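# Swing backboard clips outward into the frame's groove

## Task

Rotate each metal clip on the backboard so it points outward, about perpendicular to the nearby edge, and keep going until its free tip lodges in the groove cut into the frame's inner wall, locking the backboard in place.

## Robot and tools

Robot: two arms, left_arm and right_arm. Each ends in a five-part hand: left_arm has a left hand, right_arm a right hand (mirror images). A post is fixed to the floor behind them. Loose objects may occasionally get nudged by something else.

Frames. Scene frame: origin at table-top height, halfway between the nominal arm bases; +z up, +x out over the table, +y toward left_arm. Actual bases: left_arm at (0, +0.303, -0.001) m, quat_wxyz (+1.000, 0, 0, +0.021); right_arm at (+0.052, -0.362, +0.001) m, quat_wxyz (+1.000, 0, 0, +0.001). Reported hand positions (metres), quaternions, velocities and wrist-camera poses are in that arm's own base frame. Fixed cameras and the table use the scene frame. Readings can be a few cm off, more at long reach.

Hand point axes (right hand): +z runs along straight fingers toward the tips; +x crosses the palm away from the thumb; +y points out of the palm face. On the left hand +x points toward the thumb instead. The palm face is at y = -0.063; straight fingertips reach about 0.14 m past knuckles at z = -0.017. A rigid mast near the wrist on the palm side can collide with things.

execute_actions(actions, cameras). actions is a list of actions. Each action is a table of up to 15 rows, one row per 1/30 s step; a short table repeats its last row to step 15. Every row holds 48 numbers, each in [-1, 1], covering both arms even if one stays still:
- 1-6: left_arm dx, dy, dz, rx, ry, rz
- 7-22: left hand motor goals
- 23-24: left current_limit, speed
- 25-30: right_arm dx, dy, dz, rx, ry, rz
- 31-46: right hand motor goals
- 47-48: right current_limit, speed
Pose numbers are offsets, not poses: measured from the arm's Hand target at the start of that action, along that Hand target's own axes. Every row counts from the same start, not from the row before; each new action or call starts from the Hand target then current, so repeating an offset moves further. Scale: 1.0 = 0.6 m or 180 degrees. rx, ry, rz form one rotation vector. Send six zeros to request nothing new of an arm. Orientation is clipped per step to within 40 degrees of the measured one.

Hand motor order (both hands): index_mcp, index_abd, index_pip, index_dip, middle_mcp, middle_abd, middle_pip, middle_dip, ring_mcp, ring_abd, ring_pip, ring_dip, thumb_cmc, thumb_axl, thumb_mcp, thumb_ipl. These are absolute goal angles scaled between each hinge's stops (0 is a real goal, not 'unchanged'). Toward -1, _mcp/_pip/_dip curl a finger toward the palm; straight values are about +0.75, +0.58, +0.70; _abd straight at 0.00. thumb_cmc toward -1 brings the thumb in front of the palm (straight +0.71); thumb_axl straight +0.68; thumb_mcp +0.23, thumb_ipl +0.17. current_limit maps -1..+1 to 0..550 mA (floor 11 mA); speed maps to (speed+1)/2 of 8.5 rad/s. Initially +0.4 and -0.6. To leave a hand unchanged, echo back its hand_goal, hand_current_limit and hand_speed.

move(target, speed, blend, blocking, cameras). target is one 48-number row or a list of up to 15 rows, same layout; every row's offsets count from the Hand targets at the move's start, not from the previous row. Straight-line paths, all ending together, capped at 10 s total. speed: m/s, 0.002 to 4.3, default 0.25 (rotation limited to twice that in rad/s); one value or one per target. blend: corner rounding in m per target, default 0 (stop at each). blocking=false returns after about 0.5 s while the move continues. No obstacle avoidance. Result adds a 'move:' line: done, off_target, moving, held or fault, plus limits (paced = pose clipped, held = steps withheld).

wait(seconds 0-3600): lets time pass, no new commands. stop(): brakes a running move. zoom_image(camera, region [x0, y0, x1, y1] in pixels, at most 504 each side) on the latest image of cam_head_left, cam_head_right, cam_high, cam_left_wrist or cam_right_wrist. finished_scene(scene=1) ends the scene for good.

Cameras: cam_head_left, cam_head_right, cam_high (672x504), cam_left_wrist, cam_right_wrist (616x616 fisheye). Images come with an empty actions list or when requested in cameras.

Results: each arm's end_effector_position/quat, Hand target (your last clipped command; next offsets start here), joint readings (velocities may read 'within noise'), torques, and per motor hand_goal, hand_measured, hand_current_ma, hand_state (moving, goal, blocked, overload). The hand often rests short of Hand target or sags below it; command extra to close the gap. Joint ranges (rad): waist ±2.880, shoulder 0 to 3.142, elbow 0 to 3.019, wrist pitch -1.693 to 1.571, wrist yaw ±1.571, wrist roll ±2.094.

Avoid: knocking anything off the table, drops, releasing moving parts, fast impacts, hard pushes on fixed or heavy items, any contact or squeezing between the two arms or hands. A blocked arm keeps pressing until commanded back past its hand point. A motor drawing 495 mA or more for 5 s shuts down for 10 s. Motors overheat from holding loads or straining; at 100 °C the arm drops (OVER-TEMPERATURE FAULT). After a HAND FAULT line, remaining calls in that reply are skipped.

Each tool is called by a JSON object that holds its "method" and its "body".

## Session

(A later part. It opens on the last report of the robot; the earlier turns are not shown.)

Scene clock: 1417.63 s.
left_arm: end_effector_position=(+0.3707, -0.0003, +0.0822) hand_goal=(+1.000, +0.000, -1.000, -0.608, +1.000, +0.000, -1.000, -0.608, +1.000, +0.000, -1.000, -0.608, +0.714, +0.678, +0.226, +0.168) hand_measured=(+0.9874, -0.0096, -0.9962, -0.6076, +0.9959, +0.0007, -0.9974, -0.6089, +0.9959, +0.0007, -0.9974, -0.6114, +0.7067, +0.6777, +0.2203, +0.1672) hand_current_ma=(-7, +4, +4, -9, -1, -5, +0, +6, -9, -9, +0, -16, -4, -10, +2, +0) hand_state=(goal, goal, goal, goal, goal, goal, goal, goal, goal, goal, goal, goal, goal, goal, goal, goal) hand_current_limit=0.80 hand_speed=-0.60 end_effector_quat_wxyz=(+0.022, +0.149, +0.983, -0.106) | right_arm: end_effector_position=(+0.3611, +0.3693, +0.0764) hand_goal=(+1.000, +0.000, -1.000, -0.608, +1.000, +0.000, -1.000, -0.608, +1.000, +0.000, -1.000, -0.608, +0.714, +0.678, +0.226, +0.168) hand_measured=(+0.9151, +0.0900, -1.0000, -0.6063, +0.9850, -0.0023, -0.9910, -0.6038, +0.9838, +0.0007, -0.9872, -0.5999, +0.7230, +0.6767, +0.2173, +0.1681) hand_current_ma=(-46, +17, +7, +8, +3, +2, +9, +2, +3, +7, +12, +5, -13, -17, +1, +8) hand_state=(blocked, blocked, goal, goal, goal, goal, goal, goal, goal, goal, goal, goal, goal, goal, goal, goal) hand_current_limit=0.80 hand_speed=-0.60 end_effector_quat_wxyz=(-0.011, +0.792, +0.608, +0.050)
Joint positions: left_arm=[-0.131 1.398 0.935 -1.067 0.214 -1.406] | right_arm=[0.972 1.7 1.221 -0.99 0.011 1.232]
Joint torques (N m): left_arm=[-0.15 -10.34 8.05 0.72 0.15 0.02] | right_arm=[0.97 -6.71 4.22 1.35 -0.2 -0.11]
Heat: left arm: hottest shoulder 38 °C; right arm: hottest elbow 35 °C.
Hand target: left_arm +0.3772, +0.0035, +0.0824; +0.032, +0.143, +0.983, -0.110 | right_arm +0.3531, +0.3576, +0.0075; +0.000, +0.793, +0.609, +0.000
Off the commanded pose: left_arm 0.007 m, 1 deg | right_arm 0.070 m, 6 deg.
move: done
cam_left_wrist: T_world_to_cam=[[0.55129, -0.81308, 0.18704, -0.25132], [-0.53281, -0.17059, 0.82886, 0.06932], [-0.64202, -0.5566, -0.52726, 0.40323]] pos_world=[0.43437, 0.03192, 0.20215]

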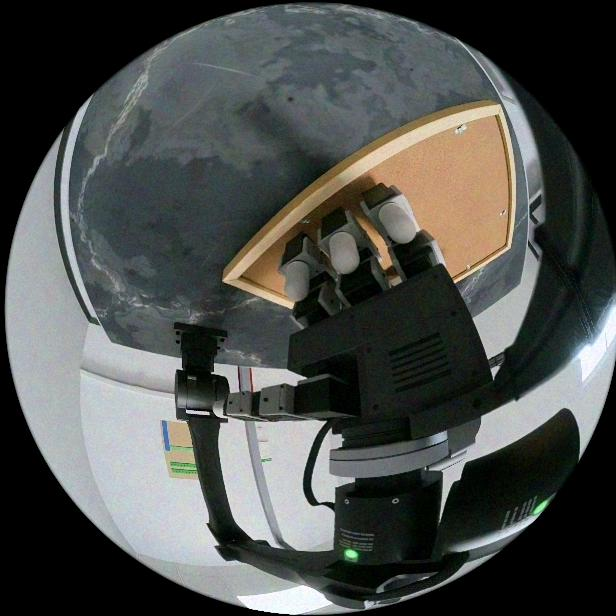

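{"method": "move", "body": {"target": [[0.0065,0.0047,0.0223,0,0,0,1.0,0,-1.0,-0.608,1.0,0,-1.0,-0.608,1.0,0,-1.0,-0.608,0.714,0.678,0.226,0.168,0.8,-0.6,0.0,0,0.0,0,0,0,1.0,0,-1.0,-0.608,1.0,0,-1.0,-0.608,1.0,0,-1.0,-0.608,0.714,0.678,0.226,0.168,0.8,-0.6],[0.0065,0.0147,0.0233,0,0,0,1.0,0,-1.0,-0.608,1.0,0,-1.0,-0.608,1.0,0,-1.0,-0.608,0.714,0.678,0.226,0.168,0.8,-0.6,0.0,0,0.0,0,0,0,1.0,0,-1.0,-0.608,1.0,0,-1.0,-0.608,1.0,0,-1.0,-0.608,0.714,0.678,0.226,0.168,0.8,-0.6]], "speed": 0.04, "cameras": ["cam_left_wrist"]}}

{"method": "zoom_image", "body": {"camera": "cam_left_wrist", "region": [260, 180, 360, 280]}}

Scene clock: 1422.87 s.
left_arm: end_effector_position=(+0.3691, +0.0055, +0.0681) hand_goal=(+1.000, +0.000, -1.000, -0.608, +1.000, +0.000, -1.000, -0.608, +1.000, +0.000, -1.000, -0.608, +0.714, +0.678, +0.226, +0.168) hand_measured=(+0.9935, -0.0037, -1.0000, -0.6076, +0.9971, +0.0007, -0.9974, -0.6089, +0.9959, +0.0007, -0.9974, -0.6114, +0.7079, +0.6767, +0.2203, +0.1681) hand_current_ma=(-6, +13, +8, -1, +0, -8, -4, +12, -4, -6, +0, -11, -7, -9, +1, +1) hand_state=(goal, goal, goal, goal, goal, goal, goal, goal, goal, goal, goal, goal, goal, goal, goal, goal) hand_current_limit=0.80 hand_speed=-0.60 end_effector_quat_wxyz=(+0.024, +0.144, +0.983, -0.108) | right_arm: end_effector_position=(+0.3611, +0.3693, +0.0764) hand_goal=(+1.000, +0.000, -1.000, -0.608, +1.000, +0.000, -1.000, -0.608, +1.000, +0.000, -1.000, -0.608, +0.714, +0.678, +0.226, +0.168) hand_measured=(+0.9151, +0.0900, -1.0000, -0.6063, +0.9850, -0.0023, -0.9923, -0.6050, +0.9838, -0.0008, -0.9872, -0.6012, +0.7230, +0.6777, +0.2163, +0.1681) hand_current_ma=(-33, +22, +6, +11, +0, -11, +14, +0, -5, -3, -4, +3, +3, -11, +3, +12) hand_state=(blocked, blocked, goal, goal, goal, goal, goal, goal, goal, goal, goal, goal, goal, goal, goal, goal) hand_current_limit=0.80 hand_speed=-0.60 end_effector_quat_wxyz=(-0.011, +0.792, +0.608, +0.050)
Joint positions: left_arm=[-0.115 1.411 0.906 -1.024 0.217 -1.4] | right_arm=[0.972 1.7 1.221 -0.99 0.011 1.232]
Joint torques (N m): left_arm=[-0.21 -9.88 7.95 0.7 0.05 0.02] | right_arm=[0.91 -6.89 4.22 1.36 -0.19 -0.12]
Heat: left arm: hottest shoulder 38 °C; right arm: hottest elbow 35 °C.
Hand target: left_arm +0.3765, +0.0096, +0.0666; +0.032, +0.143, +0.983, -0.110 | right_arm +0.3531, +0.3576, +0.0075; +0.000, +0.793, +0.609, +0.000
Off the commanded pose: left_arm 0.009 m, 1 deg | right_arm 0.070 m, 6 deg.
move: done
cam_left_wrist: T_world_to_cam=[[0.55909, -0.80678, 0.19114, -0.24643], [-0.5333, -0.17341, 0.82796, 0.08139], [-0.63483, -0.56484, -0.52721, 0.39535]] pos_world=[0.43216, 0.03861, 0.18815]

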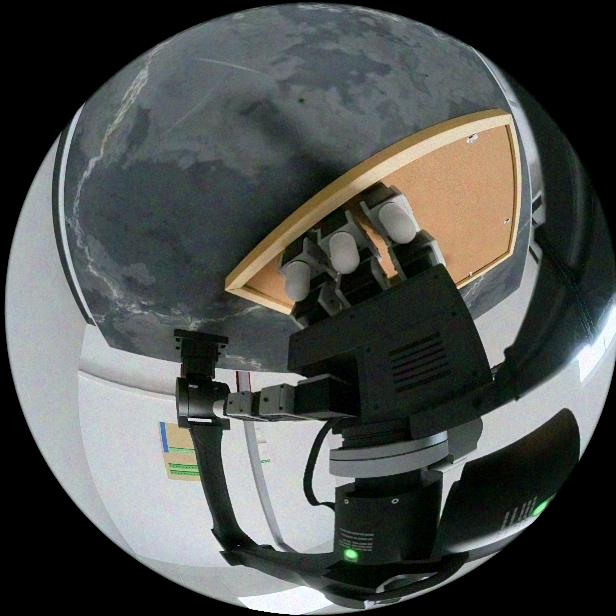

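Scaled by 5.040 from the camera's image (finer frame: 880x880).

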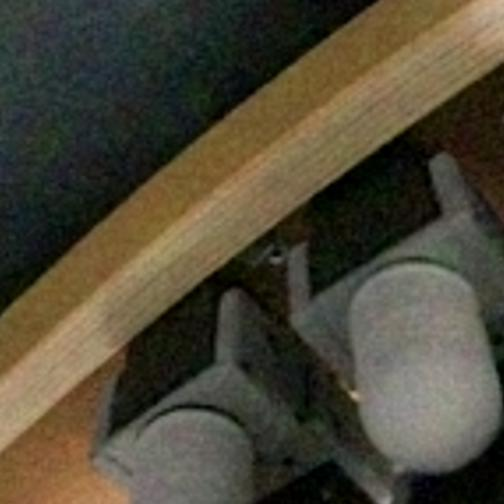

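{"method": "move", "body": {"target": [[-0.012,0.002,0.002,0,0,0,1.0,0,-1.0,-0.608,1.0,0,-1.0,-0.608,1.0,0,-1.0,-0.608,0.714,0.678,0.226,0.168,0.8,-0.6,0.0,0,0.0,0,0,0,1.0,0,-1.0,-0.608,1.0,0,-1.0,-0.608,1.0,0,-1.0,-0.608,0.714,0.678,0.226,0.168,0.8,-0.6]], "speed": 0.04, "cameras": ["cam_left_wrist"]}}

{"method": "zoom_image", "body": {"camera": "cam_left_wrist", "region": [260, 180, 360, 280]}}

Scene clock: 1426.37 s.
left_arm: end_effector_position=(+0.3689, +0.0052, +0.0669) hand_goal=(+1.000, +0.000, -1.000, -0.608, +1.000, +0.000, -1.000, -0.608, +1.000, +0.000, -1.000, -0.608, +0.714, +0.678, +0.226, +0.168) hand_measured=(+0.9826, +0.0051, -1.0000, -0.6076, +0.9959, +0.0007, -0.9974, -0.6076, +0.9959, +0.0007, -0.9974, -0.6114, +0.7079, +0.6777, +0.2203, +0.1681) hand_current_ma=(-11, +9, +7, -11, +2, +0, +2, +4, -10, -4, -1, -11, -2, -5, -3, +2) hand_state=(goal, goal, goal, goal, goal, goal, goal, goal, goal, goal, goal, goal, goal, goal, goal, goal) hand_current_limit=0.80 hand_speed=-0.60 end_effector_quat_wxyz=(+0.023, +0.143, +0.983, -0.109) | right_arm: end_effector_position=(+0.3611, +0.3693, +0.0764) hand_goal=(+1.000, +0.000, -1.000, -0.608, +1.000, +0.000, -1.000, -0.608, +1.000, +0.000, -1.000, -0.608, +0.714, +0.678, +0.226, +0.168) hand_measured=(+0.9151, +0.0900, -1.0000, -0.6063, +0.9850, -0.0023, -0.9923, -0.6038, +0.9838, -0.0008, -0.9872, -0.5999, +0.7230, +0.6777, +0.2163, +0.1672) hand_current_ma=(-43, +24, +7, +7, +5, -12, +9, +0, -6, -6, +10, -4, +0, -3, -6, +14) hand_state=(blocked, blocked, goal, goal, goal, goal, goal, goal, goal, goal, goal, goal, goal, goal, goal, goal) hand_current_limit=0.80 hand_speed=-0.60 end_effector_quat_wxyz=(-0.011, +0.792, +0.608, +0.050)
Joint positions: left_arm=[-0.115 1.414 0.906 -1.024 0.219 -1.4] | right_arm=[0.972 1.7 1.221 -0.99 0.011 1.232]
Joint torques (N m): left_arm=[-0.32 -8.7 9.33 0.77 0.02 0.02] | right_arm=[0.79 -6.95 4.16 1.35 -0.2 -0.11]
Heat: left arm: hottest shoulder 38 °C; right arm: hottest elbow 34 °C.
Hand target: left_arm +0.3837, +0.0085, +0.0658; +0.032, +0.143, +0.983, -0.110 | right_arm +0.3531, +0.3576, +0.0075; +0.000, +0.793, +0.609, +0.000
Off the commanded pose: left_arm 0.015 m, 1 deg | right_arm 0.070 m, 6 deg.
move: off_target (left_arm)
cam_left_wrist: T_world_to_cam=[[0.55963, -0.80661, 0.19024, -0.24643], [-0.53066, -0.17245, 0.82985, 0.0811], [-0.63656, -0.56537, -0.52455, 0.39496]] pos_world=[0.43236, 0.03851, 0.18675]

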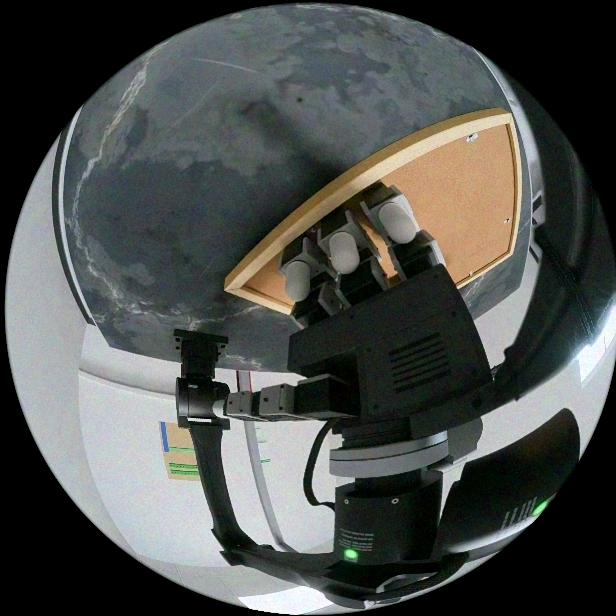

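Scaled by 5.040 from the camera's image (finer frame: 880x880).

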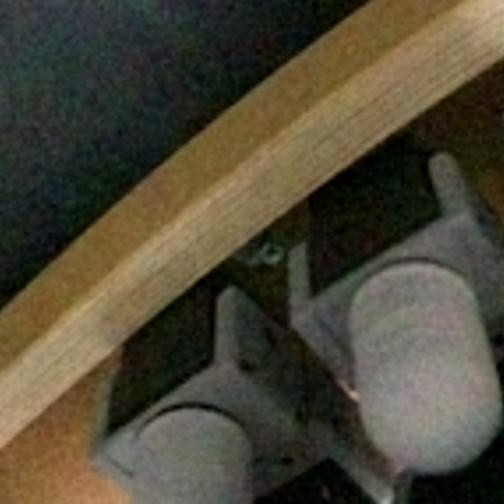

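{"method": "move", "body": {"target": [[-0.015,0.002,0.001,0,0,0,1.0,0,-1.0,-0.608,1.0,0,-1.0,-0.608,1.0,0,-1.0,-0.608,0.714,0.678,0.226,0.168,0.8,-0.6,0.0,0,0.0,0,0,0,1.0,0,-1.0,-0.608,1.0,0,-1.0,-0.608,1.0,0,-1.0,-0.608,0.714,0.678,0.226,0.168,0.8,-0.6]], "speed": 0.04, "cameras": ["cam_left_wrist"]}}

{"method": "zoom_image", "body": {"camera": "cam_left_wrist", "region": [260, 180, 360, 280]}}

Scene clock: 1428.23 s.
left_arm: end_effector_position=(+0.3731, +0.0047, +0.0666) hand_goal=(+1.000, +0.000, -1.000, -0.608, +1.000, +0.000, -1.000, -0.608, +1.000, +0.000, -1.000, -0.608, +0.714, +0.678, +0.226, +0.168) hand_measured=(+0.9826, +0.0314, -1.0000, -0.6076, +0.9959, +0.0007, -0.9974, -0.6076, +0.9959, +0.0007, -0.9962, -0.6114, +0.7067, +0.6767, +0.2203, +0.1681) hand_current_ma=(-13, +17, +2, -7, -9, -5, +2, +5, -12, -5, -2, -11, -4, -10, -5, +0) hand_state=(goal, blocked, goal, goal, goal, goal, goal, goal, goal, goal, goal, goal, goal, goal, goal, goal) hand_current_limit=0.80 hand_speed=-0.60 end_effector_quat_wxyz=(+0.019, +0.142, +0.984, -0.109) | right_arm: end_effector_position=(+0.3611, +0.3693, +0.0764) hand_goal=(+1.000, +0.000, -1.000, -0.608, +1.000, +0.000, -1.000, -0.608, +1.000, +0.000, -1.000, -0.608, +0.714, +0.678, +0.226, +0.168) hand_measured=(+0.9139, +0.0900, -1.0000, -0.6063, +0.9850, -0.0023, -0.9923, -0.6050, +0.9838, +0.0007, -0.9872, -0.5999, +0.7242, +0.6777, +0.2163, +0.1672) hand_current_ma=(-30, +24, +2, +2, -1, -7, +12, -1, -7, -11, +4, +7, +5, -2, -15, +0) hand_state=(blocked, blocked, goal, goal, goal, goal, goal, goal, goal, goal, goal, goal, goal, goal, goal, goal) hand_current_limit=0.80 hand_speed=-0.60 end_effector_quat_wxyz=(-0.011, +0.792, +0.608, +0.050)
Joint positions: left_arm=[-0.115 1.43 0.922 -1.03 0.219 -1.402] | right_arm=[0.972 1.7 1.221 -0.99 0.011 1.232]
Joint torques (N m): left_arm=[-0.38 -8.47 9.96 0.94 -0.03 0.02] | right_arm=[0.85 -7.12 4.22 1.28 -0.21 -0.11]
Heat: left arm: hottest shoulder 38 °C; right arm: hottest elbow 34 °C.
Hand target: left_arm +0.3927, +0.0070, +0.0658; +0.032, +0.143, +0.983, -0.110 | right_arm +0.3531, +0.3576, +0.0075; +0.000, +0.793, +0.609, +0.000
Off the commanded pose: left_arm 0.020 m, 1 deg | right_arm 0.070 m, 6 deg.
move: off_target (left_arm)
cam_left_wrist: T_world_to_cam=[[0.56212, -0.80591, 0.18584, -0.2498], [-0.5247, -0.17382, 0.83335, 0.08104], [-0.6393, -0.56595, -0.52057, 0.39798]] pos_world=[0.43737, 0.03801, 0.18606]

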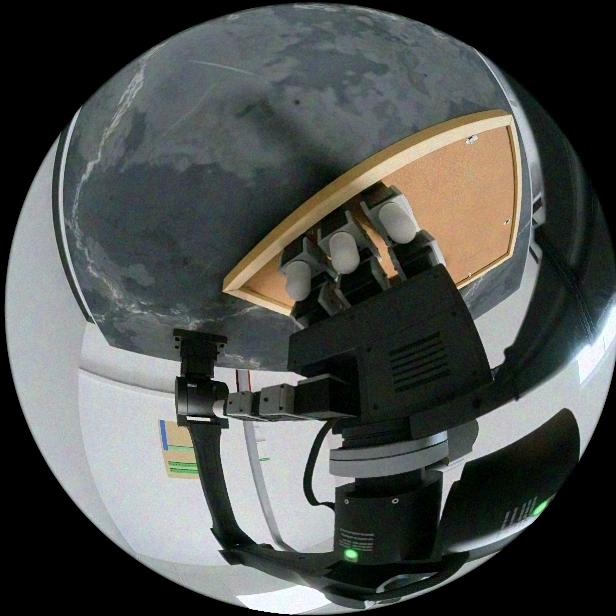

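Scaled by 5.040 from the camera's image (finer frame: 880x880).

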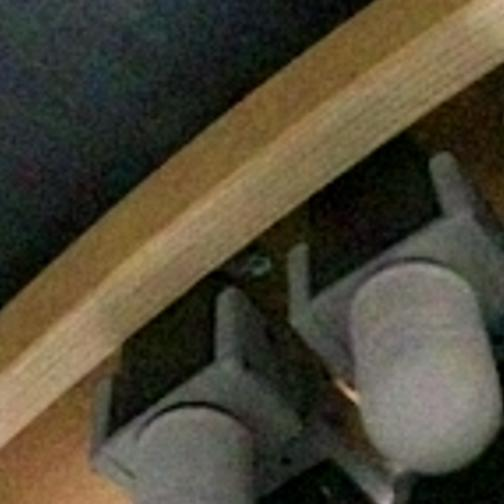

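{"method": "move", "body": {"target": [[-0.006,0.001,0.0,0,0,0,1.0,-0.06,-1.0,-0.608,1.0,0,-1.0,-0.608,1.0,0,-1.0,-0.608,0.714,0.678,0.226,0.168,0.9,-0.6,0.0,0,0.0,0,0,0,1.0,0,-1.0,-0.608,1.0,0,-1.0,-0.608,1.0,0,-1.0,-0.608,0.714,0.678,0.226,0.168,0.8,-0.6]], "speed": 0.04, "cameras": ["cam_left_wrist"]}}

{"method": "zoom_image", "body": {"camera": "cam_left_wrist", "region": [260, 180, 360, 280]}}

Scene clock: 1430.07 s.
left_arm: end_effector_position=(+0.3733, +0.0046, +0.0664) hand_goal=(+1.000, -0.060, -1.000, -0.608, +1.000, +0.000, -1.000, -0.608, +1.000, +0.000, -1.000, -0.608, +0.714, +0.678, +0.226, +0.168) hand_measured=(+0.9814, +0.0227, -1.0000, -0.6076, +0.9959, +0.0007, -0.9974, -0.6076, +0.9959, +0.0007, -0.9962, -0.6114, +0.7067, +0.6767, +0.2193, +0.1672) hand_current_ma=(-19, +36, +8, -5, -7, -12, +2, +3, -5, -6, -9, -4, -6, -8, +0, -4) hand_state=(goal, blocked, goal, goal, goal, goal, goal, goal, goal, goal, goal, goal, goal, goal, goal, goal) hand_current_limit=0.90 hand_speed=-0.60 end_effector_quat_wxyz=(+0.015, +0.140, +0.984, -0.109) | right_arm: end_effector_position=(+0.3611, +0.3693, +0.0764) hand_goal=(+1.000, +0.000, -1.000, -0.608, +1.000, +0.000, -1.000, -0.608, +1.000, +0.000, -1.000, -0.608, +0.714, +0.678, +0.226, +0.168) hand_measured=(+0.9151, +0.0900, -1.0000, -0.6063, +0.9850, -0.0023, -0.9923, -0.6050, +0.9838, +0.0007, -0.9872, -0.5999, +0.7230, +0.6777, +0.2163, +0.1672) hand_current_ma=(-28, +7, +13, -13, +8, -3, +3, -13, -10, -4, +2, +7, -9, -7, +6, +6) hand_state=(blocked, blocked, goal, goal, goal, goal, goal, goal, goal, goal, goal, goal, goal, goal, goal, goal) hand_current_limit=0.80 hand_speed=-0.60 end_effector_quat_wxyz=(-0.011, +0.792, +0.608, +0.050)
Joint positions: left_arm=[-0.115 1.437 0.928 -1.038 0.219 -1.405] | right_arm=[0.972 1.7 1.221 -0.99 0.011 1.232]
Joint torques (N m): left_arm=[-0.38 -8.47 10.22 1.14 -0.03 0.04] | right_arm=[0.73 -7.06 4.22 1.31 -0.2 -0.11]
Heat: left arm: hottest shoulder 38 °C; right arm: hottest elbow 34 °C.
Hand target: left_arm +0.3964, +0.0066, +0.0661; +0.032, +0.143, +0.983, -0.110 | right_arm +0.3531, +0.3576, +0.0075; +0.000, +0.793, +0.609, +0.000
Off the commanded pose: left_arm 0.023 m, 2 deg | right_arm 0.070 m, 6 deg.
move: off_target (left_arm)
cam_left_wrist: T_world_to_cam=[[0.56608, -0.80439, 0.18027, -0.25096], [-0.517, -0.17611, 0.83767, 0.07821], [-0.64207, -0.56739, -0.51556, 0.39867]] pos_world=[0.43847, 0.03811, 0.18527]

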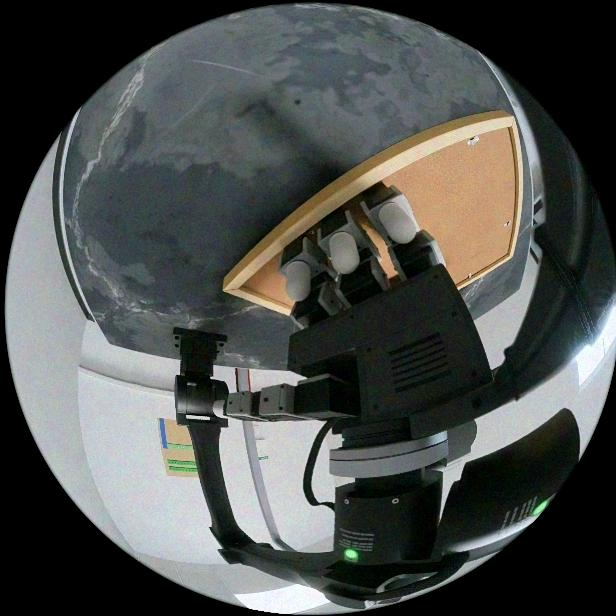

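Scaled by 5.040 from the camera's image (finer frame: 880x880).

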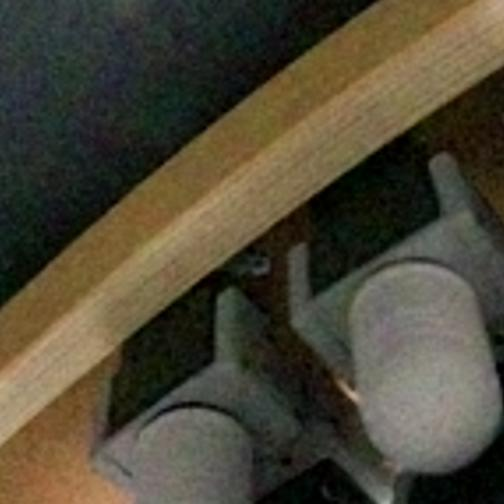

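{"method": "move", "body": {"target": [[-0.015,0.001,0.0,0,0,0,1.0,-0.1,-1.0,-0.608,1.0,0,-1.0,-0.608,1.0,0,-1.0,-0.608,0.714,0.678,0.226,0.168,0.9,-0.6,0.0,0,0.0,0,0,0,1.0,0,-1.0,-0.608,1.0,0,-1.0,-0.608,1.0,0,-1.0,-0.608,0.714,0.678,0.226,0.168,0.8,-0.6]], "speed": 0.04, "cameras": ["cam_left_wrist"]}}

{"method": "zoom_image", "body": {"camera": "cam_left_wrist", "region": [260, 180, 360, 280]}}

Scene clock: 1431.97 s.
left_arm: end_effector_position=(+0.3805, +0.0038, +0.0663) hand_goal=(+1.000, -0.100, -1.000, -0.608, +1.000, +0.000, -1.000, -0.608, +1.000, +0.000, -1.000, -0.608, +0.714, +0.678, +0.226, +0.168) hand_measured=(+0.9778, +0.0065, -1.0000, -0.6076, +0.9959, +0.0007, -1.0000, -0.6076, +0.9959, +0.0007, -0.9962, -0.6101, +0.7067, +0.6777, +0.2193, +0.1681) hand_current_ma=(-24, +51, +5, -12, -5, -8, +5, +9, -9, -3, -1, -5, -13, -5, -9, -7) hand_state=(blocked, blocked, goal, goal, goal, goal, goal, goal, goal, goal, goal, goal, goal, goal, goal, goal) hand_current_limit=0.90 hand_speed=-0.60 end_effector_quat_wxyz=(+0.011, +0.138, +0.984, -0.109) | right_arm: end_effector_position=(+0.3619, +0.3705, +0.0758) hand_goal=(+1.000, +0.000, -1.000, -0.608, +1.000, +0.000, -1.000, -0.608, +1.000, +0.000, -1.000, -0.608, +0.714, +0.678, +0.226, +0.168) hand_measured=(+0.8777, +0.0900, -1.0000, -0.6063, +0.9850, -0.0023, -0.9910, -0.6038, +0.9838, -0.0008, -0.9872, -0.6012, +0.7230, +0.6777, +0.2173, +0.1672) hand_current_ma=(-55, +31, -1, -8, +14, -3, +3, -16, -2, -15, +10, +0, +1, -8, +10, +12) hand_state=(blocked, blocked, goal, goal, goal, goal, goal, goal, goal, goal, goal, goal, goal, goal, goal, goal) hand_current_limit=0.80 hand_speed=-0.60 end_effector_quat_wxyz=(-0.011, +0.792, +0.608, +0.052)
Joint positions: left_arm=[-0.115 1.461 0.954 -1.047 0.219 -1.408] | right_arm=[0.972 1.702 1.221 -0.984 0.011 1.232]
Joint torques (N m): left_arm=[-0.62 -9.11 10.22 1.32 -0.04 0.06] | right_arm=[0.73 -7.06 4.23 1.11 -0.19 -0.12]
Heat: left arm: hottest shoulder 38 °C; right arm: hottest elbow 34 °C.
Hand target: left_arm +0.4052, +0.0047, +0.0669; +0.032, +0.143, +0.983, -0.110 | right_arm +0.3531, +0.3576, +0.0075; +0.000, +0.793, +0.609, +0.000
Off the commanded pose: left_arm 0.025 m, 2 deg | right_arm 0.070 m, 6 deg.
move: off_target (left_arm)
cam_left_wrist: T_world_to_cam=[[0.57007, -0.80286, 0.17448, -0.25677], [-0.50913, -0.17853, 0.84197, 0.07857], [-0.64484, -0.56881, -0.51053, 0.40336]] pos_world=[0.44648, 0.03731, 0.18457]

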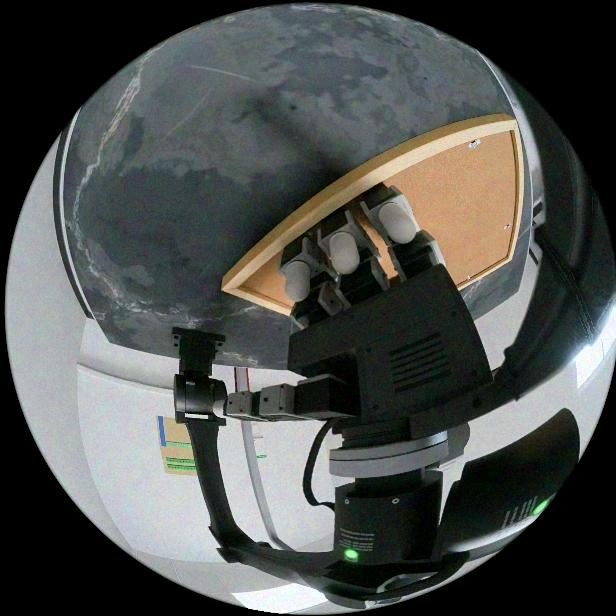

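Scaled by 5.040 from the camera's image (finer frame: 880x880).

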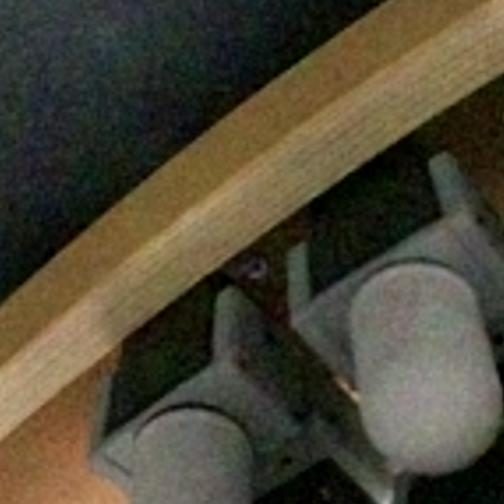

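{"method": "move", "body": {"target": [[0.02,-0.005,-0.005,0,0,0,1.0,0,-1.0,-0.608,1.0,0,-1.0,-0.608,1.0,0,-1.0,-0.608,0.714,0.678,0.226,0.168,0.8,-0.6,0.0,0,0.0,0,0,0,1.0,0,-1.0,-0.608,1.0,0,-1.0,-0.608,1.0,0,-1.0,-0.608,0.714,0.678,0.226,0.168,0.8,-0.6],[0.02,-0.05,-0.22,0,0.02,0,1.0,0,-1.0,-0.608,1.0,0,-1.0,-0.608,1.0,0,-1.0,-0.608,0.714,0.678,0.226,0.168,0.8,-0.6,0.0,0,0.0,0,0,0,1.0,0,-1.0,-0.608,1.0,0,-1.0,-0.608,1.0,0,-1.0,-0.608,0.714,0.678,0.226,0.168,0.8,-0.6],[0.12,-0.13,-0.25,0,0.02,0,1.0,0,-1.0,-0.608,1.0,0,-1.0,-0.608,1.0,0,-1.0,-0.608,0.714,0.678,0.226,0.168,0.8,-0.6,0.0,0,0.0,0,0,0,1.0,0,-1.0,-0.608,1.0,0,-1.0,-0.608,1.0,0,-1.0,-0.608,0.714,0.678,0.226,0.168,0.8,-0.6]], "speed": 0.1, "cameras": ["cam_left_wrist","cam_high","cam_head_left"]}}

{"method": "zoom_image", "body": {"camera": "cam_high", "region": [400, 190, 440, 230]}}

{"method": "zoom_image", "body": {"camera": "cam_left_wrist", "region": [230, 80, 350, 200]}}

Scene clock: 1440.33 s.
left_arm: end_effector_position=(+0.3100, -0.0098, +0.2174) hand_goal=(+1.000, +0.000, -1.000, -0.608, +1.000, +0.000, -1.000, -0.608, +1.000, +0.000, -1.000, -0.608, +0.714, +0.678, +0.226, +0.168) hand_measured=(+0.9862, +0.0095, -0.9962, -0.6076, +0.9959, +0.0007, -0.9974, -0.6076, +0.9959, +0.0021, -0.9962, -0.6114, +0.7067, +0.6777, +0.2203, +0.1681) hand_current_ma=(-19, +5, +7, -11, -2, -4, -2, +1, -7, -11, -5, -4, -11, -9, -4, +3) hand_state=(goal, goal, goal, goal, goal, goal, goal, goal, goal, goal, goal, goal, goal, goal, goal, goal) hand_current_limit=0.80 hand_speed=-0.60 end_effector_quat_wxyz=(-0.004, +0.145, +0.984, -0.104) | right_arm: end_effector_position=(+0.3619, +0.3705, +0.0758) hand_goal=(+1.000, +0.000, -1.000, -0.608, +1.000, +0.000, -1.000, -0.608, +1.000, +0.000, -1.000, -0.608, +0.714, +0.678, +0.226, +0.168) hand_measured=(+0.8777, +0.0900, -1.0000, -0.6063, +0.9850, -0.0023, -0.9923, -0.6038, +0.9838, -0.0008, -0.9872, -0.6012, +0.7230, +0.6777, +0.2163, +0.1681) hand_current_ma=(-47, +11, +0, -3, +9, -17, +2, +2, -11, +4, +18, +9, +0, +1, +2, +11) hand_state=(blocked, blocked, goal, goal, goal, goal, goal, goal, goal, goal, goal, goal, goal, goal, goal, goal) hand_current_limit=0.80 hand_speed=-0.60 end_effector_quat_wxyz=(-0.011, +0.792, +0.608, +0.052)
Joint positions: left_arm=[-0.188 1.176 1.105 -1.499 0.209 -1.466] | right_arm=[0.972 1.702 1.221 -0.984 0.011 1.232]
Joint torques (N m): left_arm=[-2.49 -8.88 8.92 -0.09 -0.1 -0.15] | right_arm=[0.67 -7.18 4.26 1.1 -0.21 -0.12]
Heat: left arm: hottest shoulder 38 °C; right arm: hottest elbow 34 °C.
Hand target: left_arm +0.3091, -0.0147, +0.2223; +0.001, +0.146, +0.984, -0.106 | right_arm +0.3531, +0.3576, +0.0075; +0.000, +0.793, +0.609, +0.000
Off the commanded pose: left_arm 0.007 m, 1 deg | right_arm 0.070 m, 6 deg.
move: done
cam_left_wrist: T_world_to_cam=[[0.56099, -0.81431, 0.14895, -0.24576], [-0.48936, -0.18109, 0.85307, -0.09552], [-0.66769, -0.55146, -0.50008, 0.43236]] pos_world=[0.37981, 0.02101, 0.3343]
Images, in order (width x height): cam_head_left 672x504, cam_high 672x504, cam_left_wrist 616x616.

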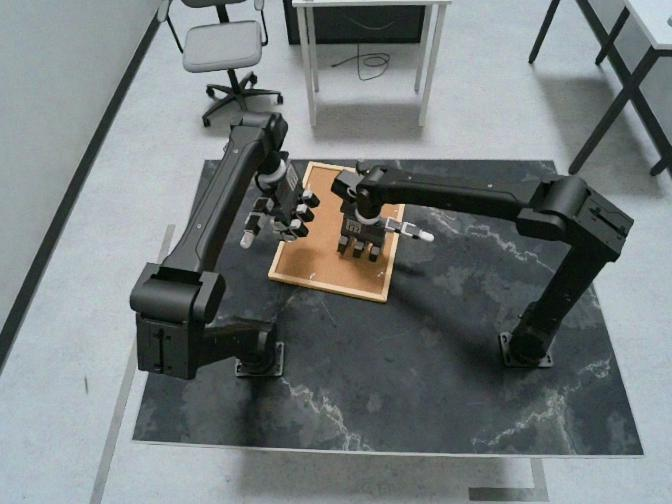

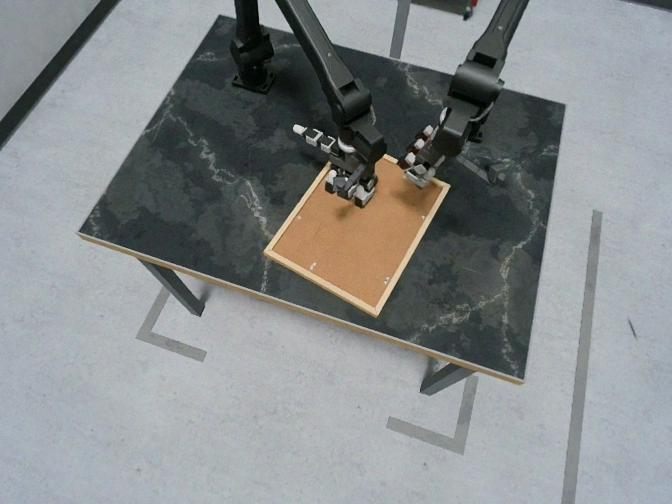

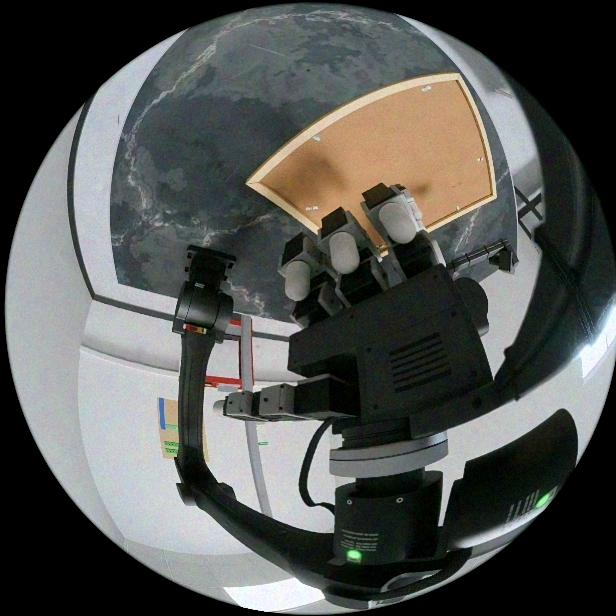

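Scaled by 12.600 from the camera's image (finer frame: 960x720).

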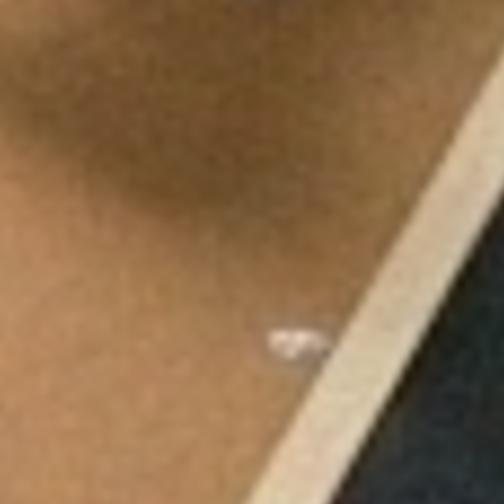

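Scaled by 4.200 from the camera's image (finer frame: 880x880).

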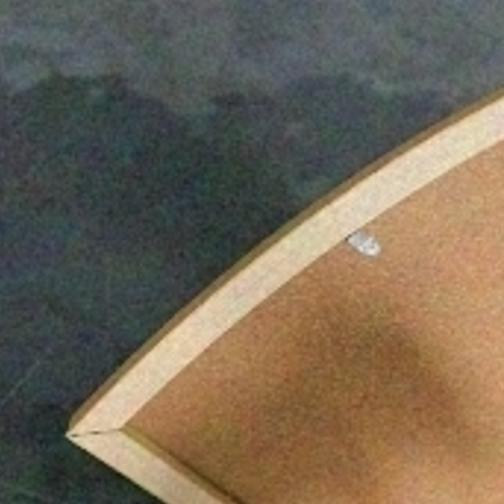

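{"method": "zoom_image", "body": {"camera": "cam_left_wrist", "region": [300, 125, 330, 155]}}

{"method": "zoom_image", "body": {"camera": "cam_high", "region": [415, 210, 435, 225]}}

Scaled by 16.800 from the camera's image (finer frame: 880x880).

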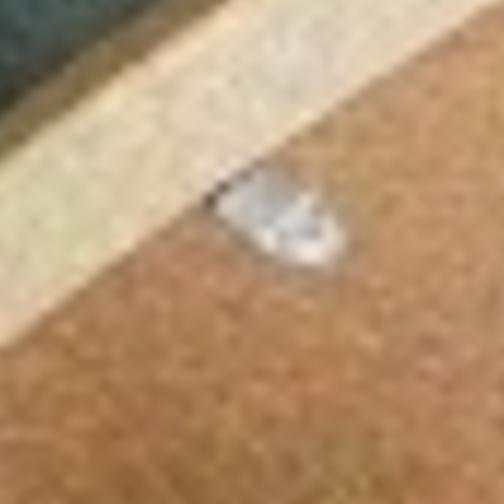

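Scaled by 25.200 from the camera's image (finer frame: 960x720).

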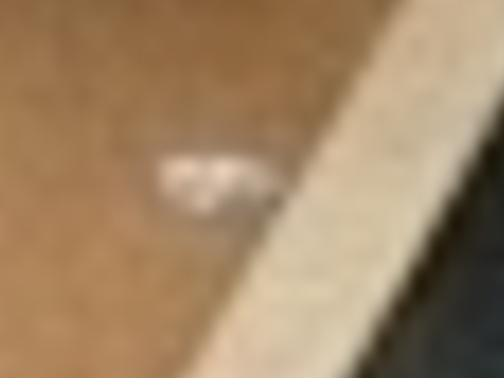

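{"method": "move", "body": {"target": [[0,0,0,0,0,0,1.0,0,-1.0,-0.608,1.0,0,-1.0,-0.608,1.0,0,-1.0,-0.608,0.714,0.678,0.226,0.168,0.8,-0.6,0,0,-0.22,0,0,0,1.0,0,-1.0,-0.608,1.0,0,-1.0,-0.608,1.0,0,-1.0,-0.608,0.714,0.678,0.226,0.168,0.8,-0.6],[0,0,0,0,0,0,1.0,0,-1.0,-0.608,1.0,0,-1.0,-0.608,-0.6,0,-1.0,-0.608,0.714,0.678,0.226,0.168,0.8,-0.6,0.041,0.153,-0.22,0,0,0,1.0,0,-1.0,-0.608,1.0,0,-1.0,-0.608,1.0,0,-1.0,-0.608,0.714,0.678,0.226,0.168,0.8,-0.6],[0,0,0,0,0,0,1.0,0,-1.0,-0.608,1.0,0,-1.0,-0.608,-0.6,0,-1.0,-0.608,0.714,0.678,0.226,0.168,0.8,-0.6,0.041,0.153,-0.12,0,0,0,1.0,0,-1.0,-0.608,1.0,0,-1.0,-0.608,1.0,0,-1.0,-0.608,0.714,0.678,0.226,0.168,0.8,-0.6]], "speed": [0.06, 0.12, 0.08], "cameras": ["cam_right_wrist","cam_high","cam_head_left"]}}

Scene clock: 1462.23 s.
left_arm: end_effector_position=(+0.3100, -0.0098, +0.2174) hand_goal=(+1.000, +0.000, -1.000, -0.608, +1.000, +0.000, -1.000, -0.608, -0.600, +0.000, -1.000, -0.608, +0.714, +0.678, +0.226, +0.168) hand_measured=(+0.9862, +0.0095, -0.9962, -0.6076, +0.9947, +0.0007, -0.9974, -0.6076, -0.1124, +0.0036, -0.9166, -0.6942, +0.7067, +0.6777, +0.2193, +0.1681) hand_current_ma=(-15, +7, +5, +1, +0, +1, -7, +11, +493, -5, +55, -79, +0, -11, +2, +5) hand_state=(goal, goal, goal, goal, goal, goal, goal, goal, blocked, goal, blocked, blocked, goal, goal, goal, goal) hand_current_limit=0.80 hand_speed=-0.60 end_effector_quat_wxyz=(-0.004, +0.145, +0.984, -0.104) | right_arm: end_effector_position=(+0.4437, +0.3553, +0.0847) hand_goal=(+1.000, +0.000, -1.000, -0.608, +1.000, +0.000, -1.000, -0.608, +1.000, +0.000, -1.000, -0.608, +0.714, +0.678, +0.226, +0.168) hand_measured=(+0.9790, -0.0184, -0.9923, -0.6063, +0.9838, -0.0023, -0.9974, -0.6050, +0.9850, +0.0007, -0.9923, -0.6012, +0.7217, +0.6767, +0.2173, +0.1681) hand_current_ma=(+3, +17, +17, +5, +3, -6, +5, -10, -11, +3, +6, +11, +2, -13, +11, +4) hand_state=(blocked, goal, goal, goal, goal, goal, goal, goal, goal, goal, goal, goal, goal, goal, goal, goal) hand_current_limit=0.80 hand_speed=-0.60 end_effector_quat_wxyz=(-0.001, +0.799, +0.601, -0.004)
Joint positions: left_arm=[-0.188 1.176 1.105 -1.499 0.209 -1.466] | right_arm=[0.827 1.851 1.467 -1.194 -0.003 1.108]
Joint torques (N m): left_arm=[-2.49 -8.94 8.92 -0.1 -0.16 -0.16] | right_arm=[0.73 -16.21 7.65 0.23 -0.03 -0.26]
Heat: left arm: hottest shoulder 38 °C; right arm: hottest elbow 36 °C.
Hand target: left_arm +0.3091, -0.0147, +0.2223; +0.001, +0.146, +0.984, -0.106 | right_arm +0.4480, +0.3577, +0.0795; +0.001, +0.793, +0.609, +0.000
Off the commanded pose: left_arm 0.007 m, 1 deg | right_arm 0.007 m, 1 deg.
move: done
cam_right_wrist: T_world_to_cam=[[0.37963, -0.92422, 0.04125, 0.18428], [-0.55902, -0.19364, 0.80622, 0.18369], [-0.73714, -0.32913, -0.59017, 0.61483]] pos_world=[0.48594, 0.40824, 0.20716]
Images, in order (width x height): cam_head_left 672x504, cam_high 672x504, cam_right_wrist 616x616.

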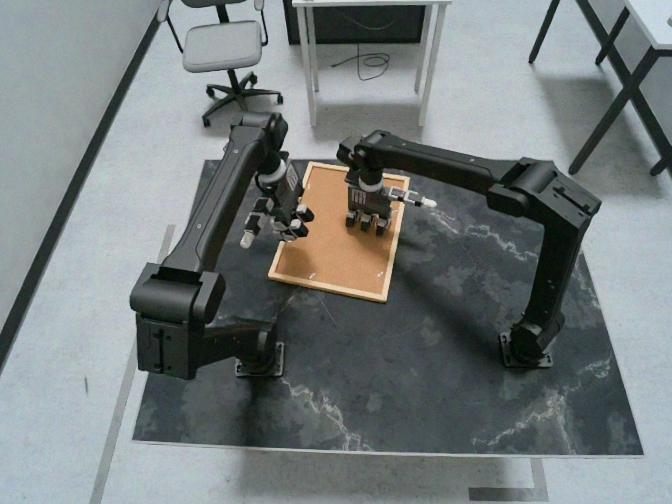

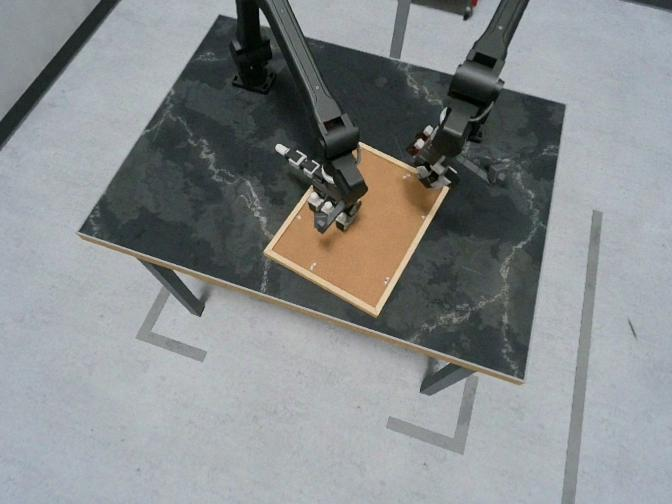

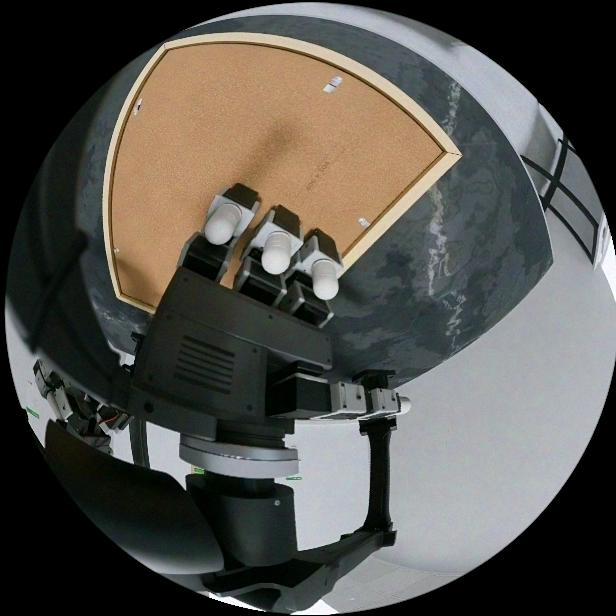

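{"method": "execute_actions", "body": {"actions": [[[0,0,0,0,0,0,1.0,0,-1.0,-0.608,1.0,0,-1.0,-0.608,-0.05,0,-1.0,-0.608,0.714,0.678,0.226,0.168,0.8,-0.6,0,0,0,0,0,0,1.0,0,-1.0,-0.608,1.0,0,-1.0,-0.608,1.0,0,-1.0,-0.608,0.714,0.678,0.226,0.168,0.8,-0.6]]], "cameras": ["all"]}}

Scene clock: 1470.50 s.
left_arm: end_effector_position=(+0.3100, -0.0098, +0.2174) hand_goal=(+1.000, +0.000, -1.000, -0.608, +1.000, +0.000, -1.000, -0.608, -0.050, +0.000, -1.000, -0.608, +0.714, +0.678, +0.226, +0.168) hand_measured=(+0.9862, +0.0095, -0.9962, -0.6076, +0.9959, +0.0007, -0.9974, -0.6089, +0.3193, +0.0021, -0.9885, -0.6165, +0.7067, +0.6777, +0.2203, +0.1672) hand_current_ma=(-7, +12, +9, -4, -2, -4, +8, +10, -15, -11, -5, -4, +1, -8, -6, -6) hand_state=(goal, goal, goal, goal, goal, goal, goal, goal, overload, goal, goal, goal, goal, goal, goal, goal) hand_current_limit=0.80 hand_speed=-0.60 end_effector_quat_wxyz=(-0.004, +0.145, +0.984, -0.104) | right_arm: end_effector_position=(+0.4437, +0.3553, +0.0847) hand_goal=(+1.000, +0.000, -1.000, -0.608, +1.000, +0.000, -1.000, -0.608, +1.000, +0.000, -1.000, -0.608, +0.714, +0.678, +0.226, +0.168) hand_measured=(+0.9790, -0.0184, -0.9923, -0.6063, +0.9838, -0.0023, -0.9974, -0.6050, +0.9850, +0.0007, -0.9923, -0.6012, +0.7217, +0.6777, +0.2163, +0.1672) hand_current_ma=(-19, +24, +16, -1, -5, -4, +0, -5, -2, +1, +9, +9, +4, -2, +0, +6) hand_state=(blocked, goal, goal, goal, goal, goal, goal, goal, goal, goal, goal, goal, goal, goal, goal, goal) hand_current_limit=0.80 hand_speed=-0.60 end_effector_quat_wxyz=(-0.001, +0.799, +0.601, -0.004)
Joint positions: left_arm=[-0.188 1.176 1.105 -1.499 0.209 -1.466] | right_arm=[0.827 1.851 1.467 -1.194 -0.003 1.108]
Joint torques (N m): left_arm=[-2.49 -8.88 8.92 -0.09 -0.14 -0.15] | right_arm=[0.85 -15.97 7.92 0.27 -0.03 -0.27]
Heat: left arm: hottest elbow 38 °C; right arm: hottest elbow 36 °C.
Hand target: left_arm +0.3091, -0.0147, +0.2223; +0.001, +0.146, +0.984, -0.106 | right_arm +0.4480, +0.3577, +0.0795; +0.001, +0.793, +0.609, +0.000
Off the commanded pose: left_arm 0.007 m, 1 deg | right_arm 0.007 m, 1 deg.
HAND FAULT: one or more motors of the hand drew too much current for too long and shut down. This happened once since the last result. The arm does not stop for it. Each such motor holds nothing for 10 seconds from its own shutdown, also while the arm is stopped by a fault of its own. Then it runs to the goal last written, under the current limit last written. A HAND FAULT can take a little off the scene's score.
cam_left_wrist: T_world_to_cam=[[0.56099, -0.81431, 0.14895, -0.24576], [-0.48936, -0.18109, 0.85307, -0.09552], [-0.66769, -0.55146, -0.50008, 0.43236]] pos_world=[0.37981, 0.02101, 0.3343]
cam_right_wrist: T_world_to_cam=[[0.37963, -0.92422, 0.04125, 0.18428], [-0.55902, -0.19364, 0.80622, 0.18369], [-0.73714, -0.32913, -0.59017, 0.61483]] pos_world=[0.48594, 0.40824, 0.20716]

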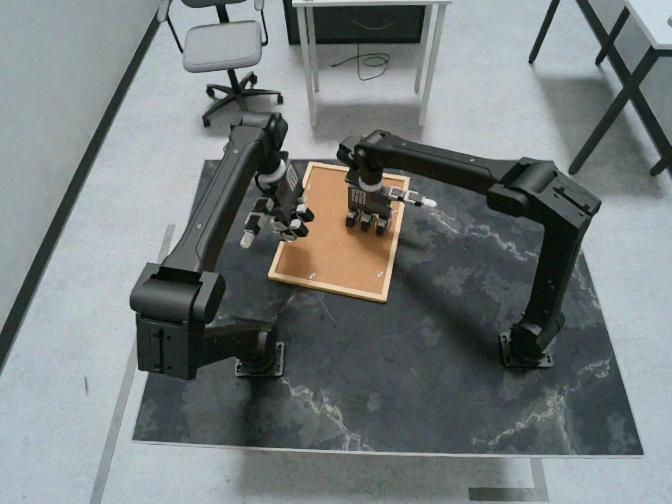

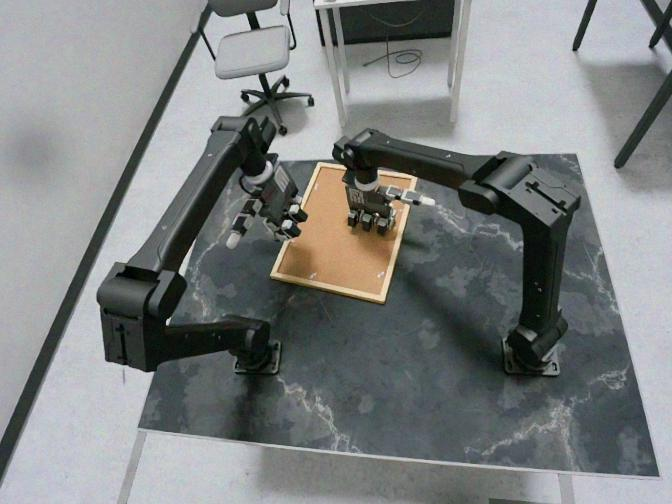

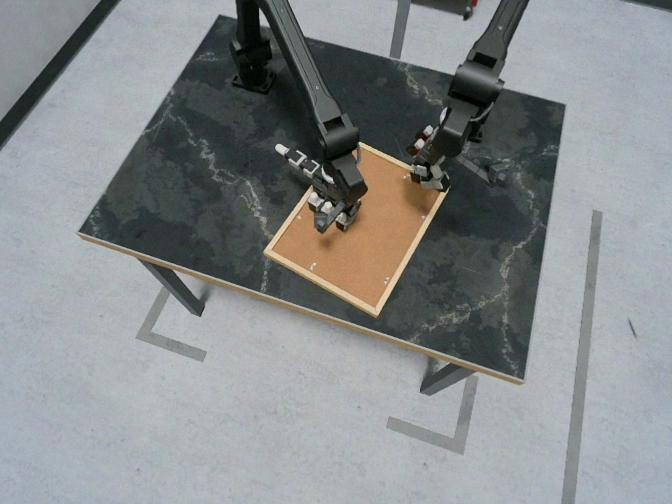

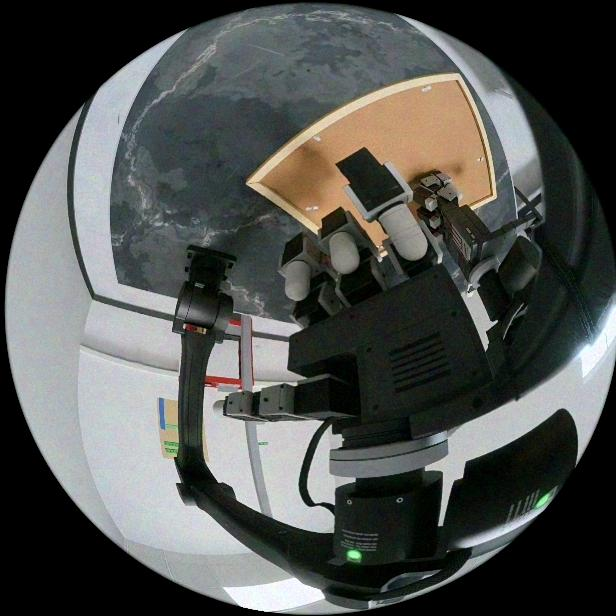

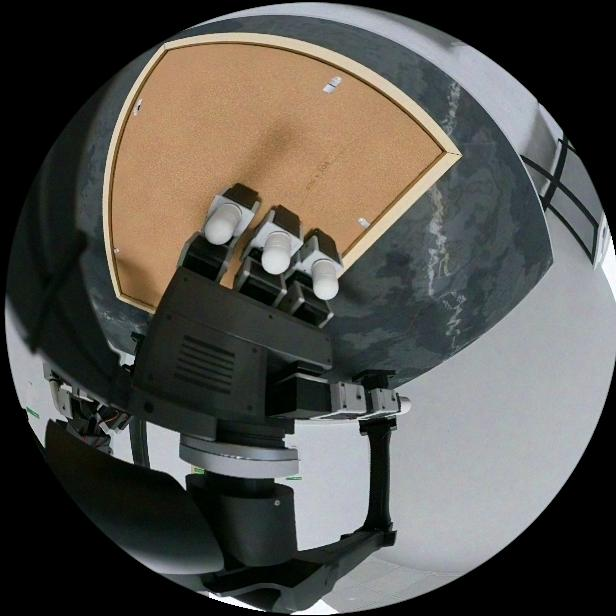

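{"method": "move", "body": {"target": [[-0.477,0.025,0.136,0,-0.019,-0.014,1.0,0,-1.0,-0.608,1.0,0,-1.0,-0.608,-0.05,0,-1.0,-0.608,0.714,0.678,0.226,0.168,0.8,-0.6,0,0,0,0,0,0,1.0,0,-1.0,-0.608,1.0,0,-1.0,-0.608,1.0,0,-1.0,-0.608,0.714,0.678,0.226,0.168,0.8,-0.6]], "speed": 0.15, "cameras": ["cam_high","cam_left_wrist"]}}

{"method": "move", "body": {"target": [[0,0,0,0,0,0,1.0,0,-1.0,-0.608,1.0,0,-1.0,-0.608,-0.05,0,-1.0,-0.608,0.714,0.678,0.226,0.168,0.8,-0.6,0,0,0.117,0,0,0,1.0,0,-1.0,-0.608,1.0,0,-1.0,-0.608,1.0,0,-1.0,-0.608,0.714,0.678,0.226,0.168,0.8,-0.6]], "speed": 0.04}}

Scene clock: 1477.13 s.
left_arm: end_effector_position=(+0.5734, -0.0866, +0.1308) hand_goal=(+1.000, +0.000, -1.000, -0.608, +1.000, +0.000, -1.000, -0.608, -0.050, +0.000, -1.000, -0.608, +0.714, +0.678, +0.226, +0.168) hand_measured=(+0.9862, +0.0095, -0.9962, -0.6076, +0.9959, +0.0021, -0.9974, -0.6089, -0.0135, +0.0021, -0.9846, -0.6191, +0.7067, +0.6767, +0.2203, +0.1672) hand_current_ma=(-8, +8, -3, -10, +3, -7, +1, +10, +13, -2, -1, -19, -8, -9, +0, +1) hand_state=(goal, goal, goal, goal, goal, goal, goal, goal, blocked, goal, goal, goal, goal, goal, goal, goal) hand_current_limit=0.80 hand_speed=-0.60 end_effector_quat_wxyz=(+0.008, +0.117, +0.987, -0.106) | right_arm: end_effector_position=(+0.4437, +0.3553, +0.0847) hand_goal=(+1.000, +0.000, -1.000, -0.608, +1.000, +0.000, -1.000, -0.608, +1.000, +0.000, -1.000, -0.608, +0.714, +0.678, +0.226, +0.168) hand_measured=(+0.9790, -0.0184, -0.9923, -0.6063, +0.9838, -0.0023, -0.9974, -0.6050, +0.9850, -0.0008, -0.9923, -0.5999, +0.7217, +0.6767, +0.2163, +0.1672) hand_current_ma=(-6, +17, -2, +5, +20, -5, +2, -4, -3, +1, -1, -5, +11, -11, +0, +2) hand_state=(blocked, goal, goal, goal, goal, goal, goal, goal, goal, goal, goal, goal, goal, goal, goal, goal) hand_current_limit=0.80 hand_speed=-0.60 end_effector_quat_wxyz=(-0.001, +0.799, +0.601, -0.004)
Joint positions: left_arm=[-0.23 1.918 1.732 -1.344 0.209 -1.569] | right_arm=[0.827 1.851 1.467 -1.194 -0.003 1.108]
Joint torques (N m): left_arm=[-2.67 -19.25 11.97 -0.06 -0.13 -0.15] | right_arm=[0.73 -15.97 7.9 0.25 -0.03 -0.27]
Heat: left arm: hottest shoulder 38 °C; right arm: hottest elbow 36 °C.
Hand target: left_arm +0.5850, -0.0999, +0.1488; +0.028, +0.121, +0.986, -0.110 | right_arm +0.4480, +0.3577, +0.0795; +0.001, +0.793, +0.609, +0.000
Off the commanded pose: left_arm 0.025 m, 2 deg | right_arm 0.007 m, 1 deg.
move: off_target (left_arm)
cam_left_wrist: T_world_to_cam=[[0.6049, -0.77922, 0.16401, -0.46714], [-0.4932, -0.20492, 0.84543, 0.0944], [-0.62518, -0.5923, -0.50827, 0.49575]] pos_world=[0.63906, -0.05103, 0.24879]

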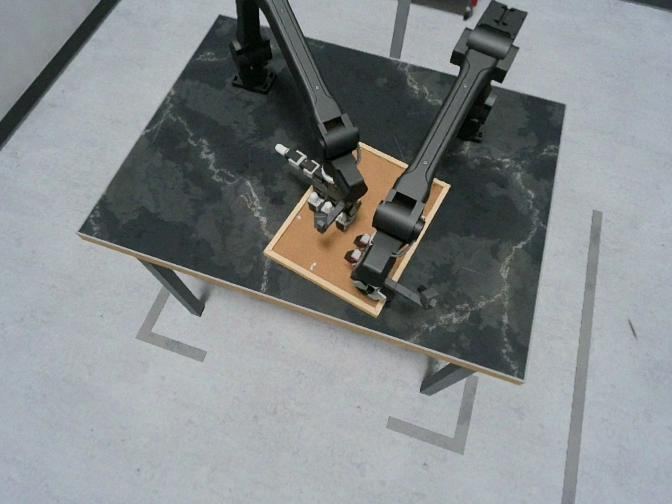

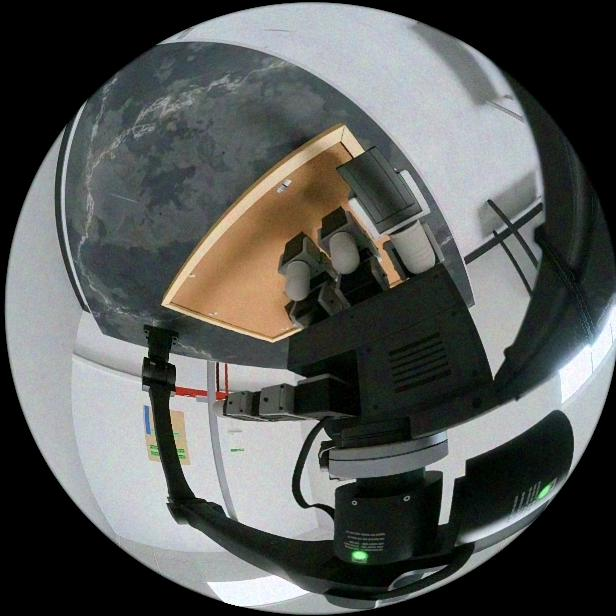

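Scene clock: 1479.53 s.
left_arm: end_effector_position=(+0.5734, -0.0866, +0.1308) hand_goal=(+1.000, +0.000, -1.000, -0.608, +1.000, +0.000, -1.000, -0.608, -0.050, +0.000, -1.000, -0.608, +0.714, +0.678, +0.226, +0.168) hand_measured=(+0.9862, +0.0095, -0.9962, -0.6076, +0.9947, +0.0007, -0.9974, -0.6089, -0.0135, +0.0021, -0.9846, -0.6191, +0.7067, +0.6777, +0.2193, +0.1672) hand_current_ma=(-16, +5, +1, -1, -7, -3, +4, +8, +7, -11, +2, -13, -6, -4, +2, +0) hand_state=(goal, goal, goal, goal, goal, goal, goal, goal, blocked, goal, goal, goal, goal, goal, goal, goal) hand_current_limit=0.80 hand_speed=-0.60 end_effector_quat_wxyz=(+0.008, +0.117, +0.987, -0.106) | right_arm: end_effector_position=(+0.4523, +0.3603, +0.0780) hand_goal=(+1.000, +0.000, -1.000, -0.608, +1.000, +0.000, -1.000, -0.608, +1.000, +0.000, -1.000, -0.608, +0.714, +0.678, +0.226, +0.168) hand_measured=(+0.9705, +0.0695, -1.0000, -0.6063, +0.9838, -0.0023, -0.9974, -0.6038, +0.9850, +0.0007, -0.9910, -0.5999, +0.7230, +0.6777, +0.2163, +0.1681) hand_current_ma=(-11, +18, +9, +5, +5, -5, +11, +12, -23, +3, +12, -5, +7, -10, +2, +7) hand_state=(blocked, blocked, goal, goal, goal, goal, goal, goal, goal, goal, goal, goal, goal, goal, goal, goal) hand_current_limit=0.80 hand_speed=-0.60 end_effector_quat_wxyz=(+0.000, +0.799, +0.601, +0.037)
Joint positions: left_arm=[-0.23 1.918 1.732 -1.344 0.209 -1.569] | right_arm=[0.827 1.837 1.417 -1.078 0.014 1.108]
Joint torques (N m): left_arm=[-2.61 -19.25 11.99 -0.05 -0.13 -0.16] | right_arm=[0.79 -9.7 4.7 1.81 -0.28 -0.27]
Heat: left arm: hottest shoulder 38 °C; right arm: hottest elbow 36 °C.
Hand target: left_arm +0.5850, -0.0999, +0.1488; +0.028, +0.121, +0.986, -0.110 | right_arm +0.4481, +0.3576, +0.0092; +0.001, +0.793, +0.609, +0.000
Off the commanded pose: left_arm 0.025 m, 2 deg | right_arm 0.069 m, 4 deg.
move: off_target (right_arm)


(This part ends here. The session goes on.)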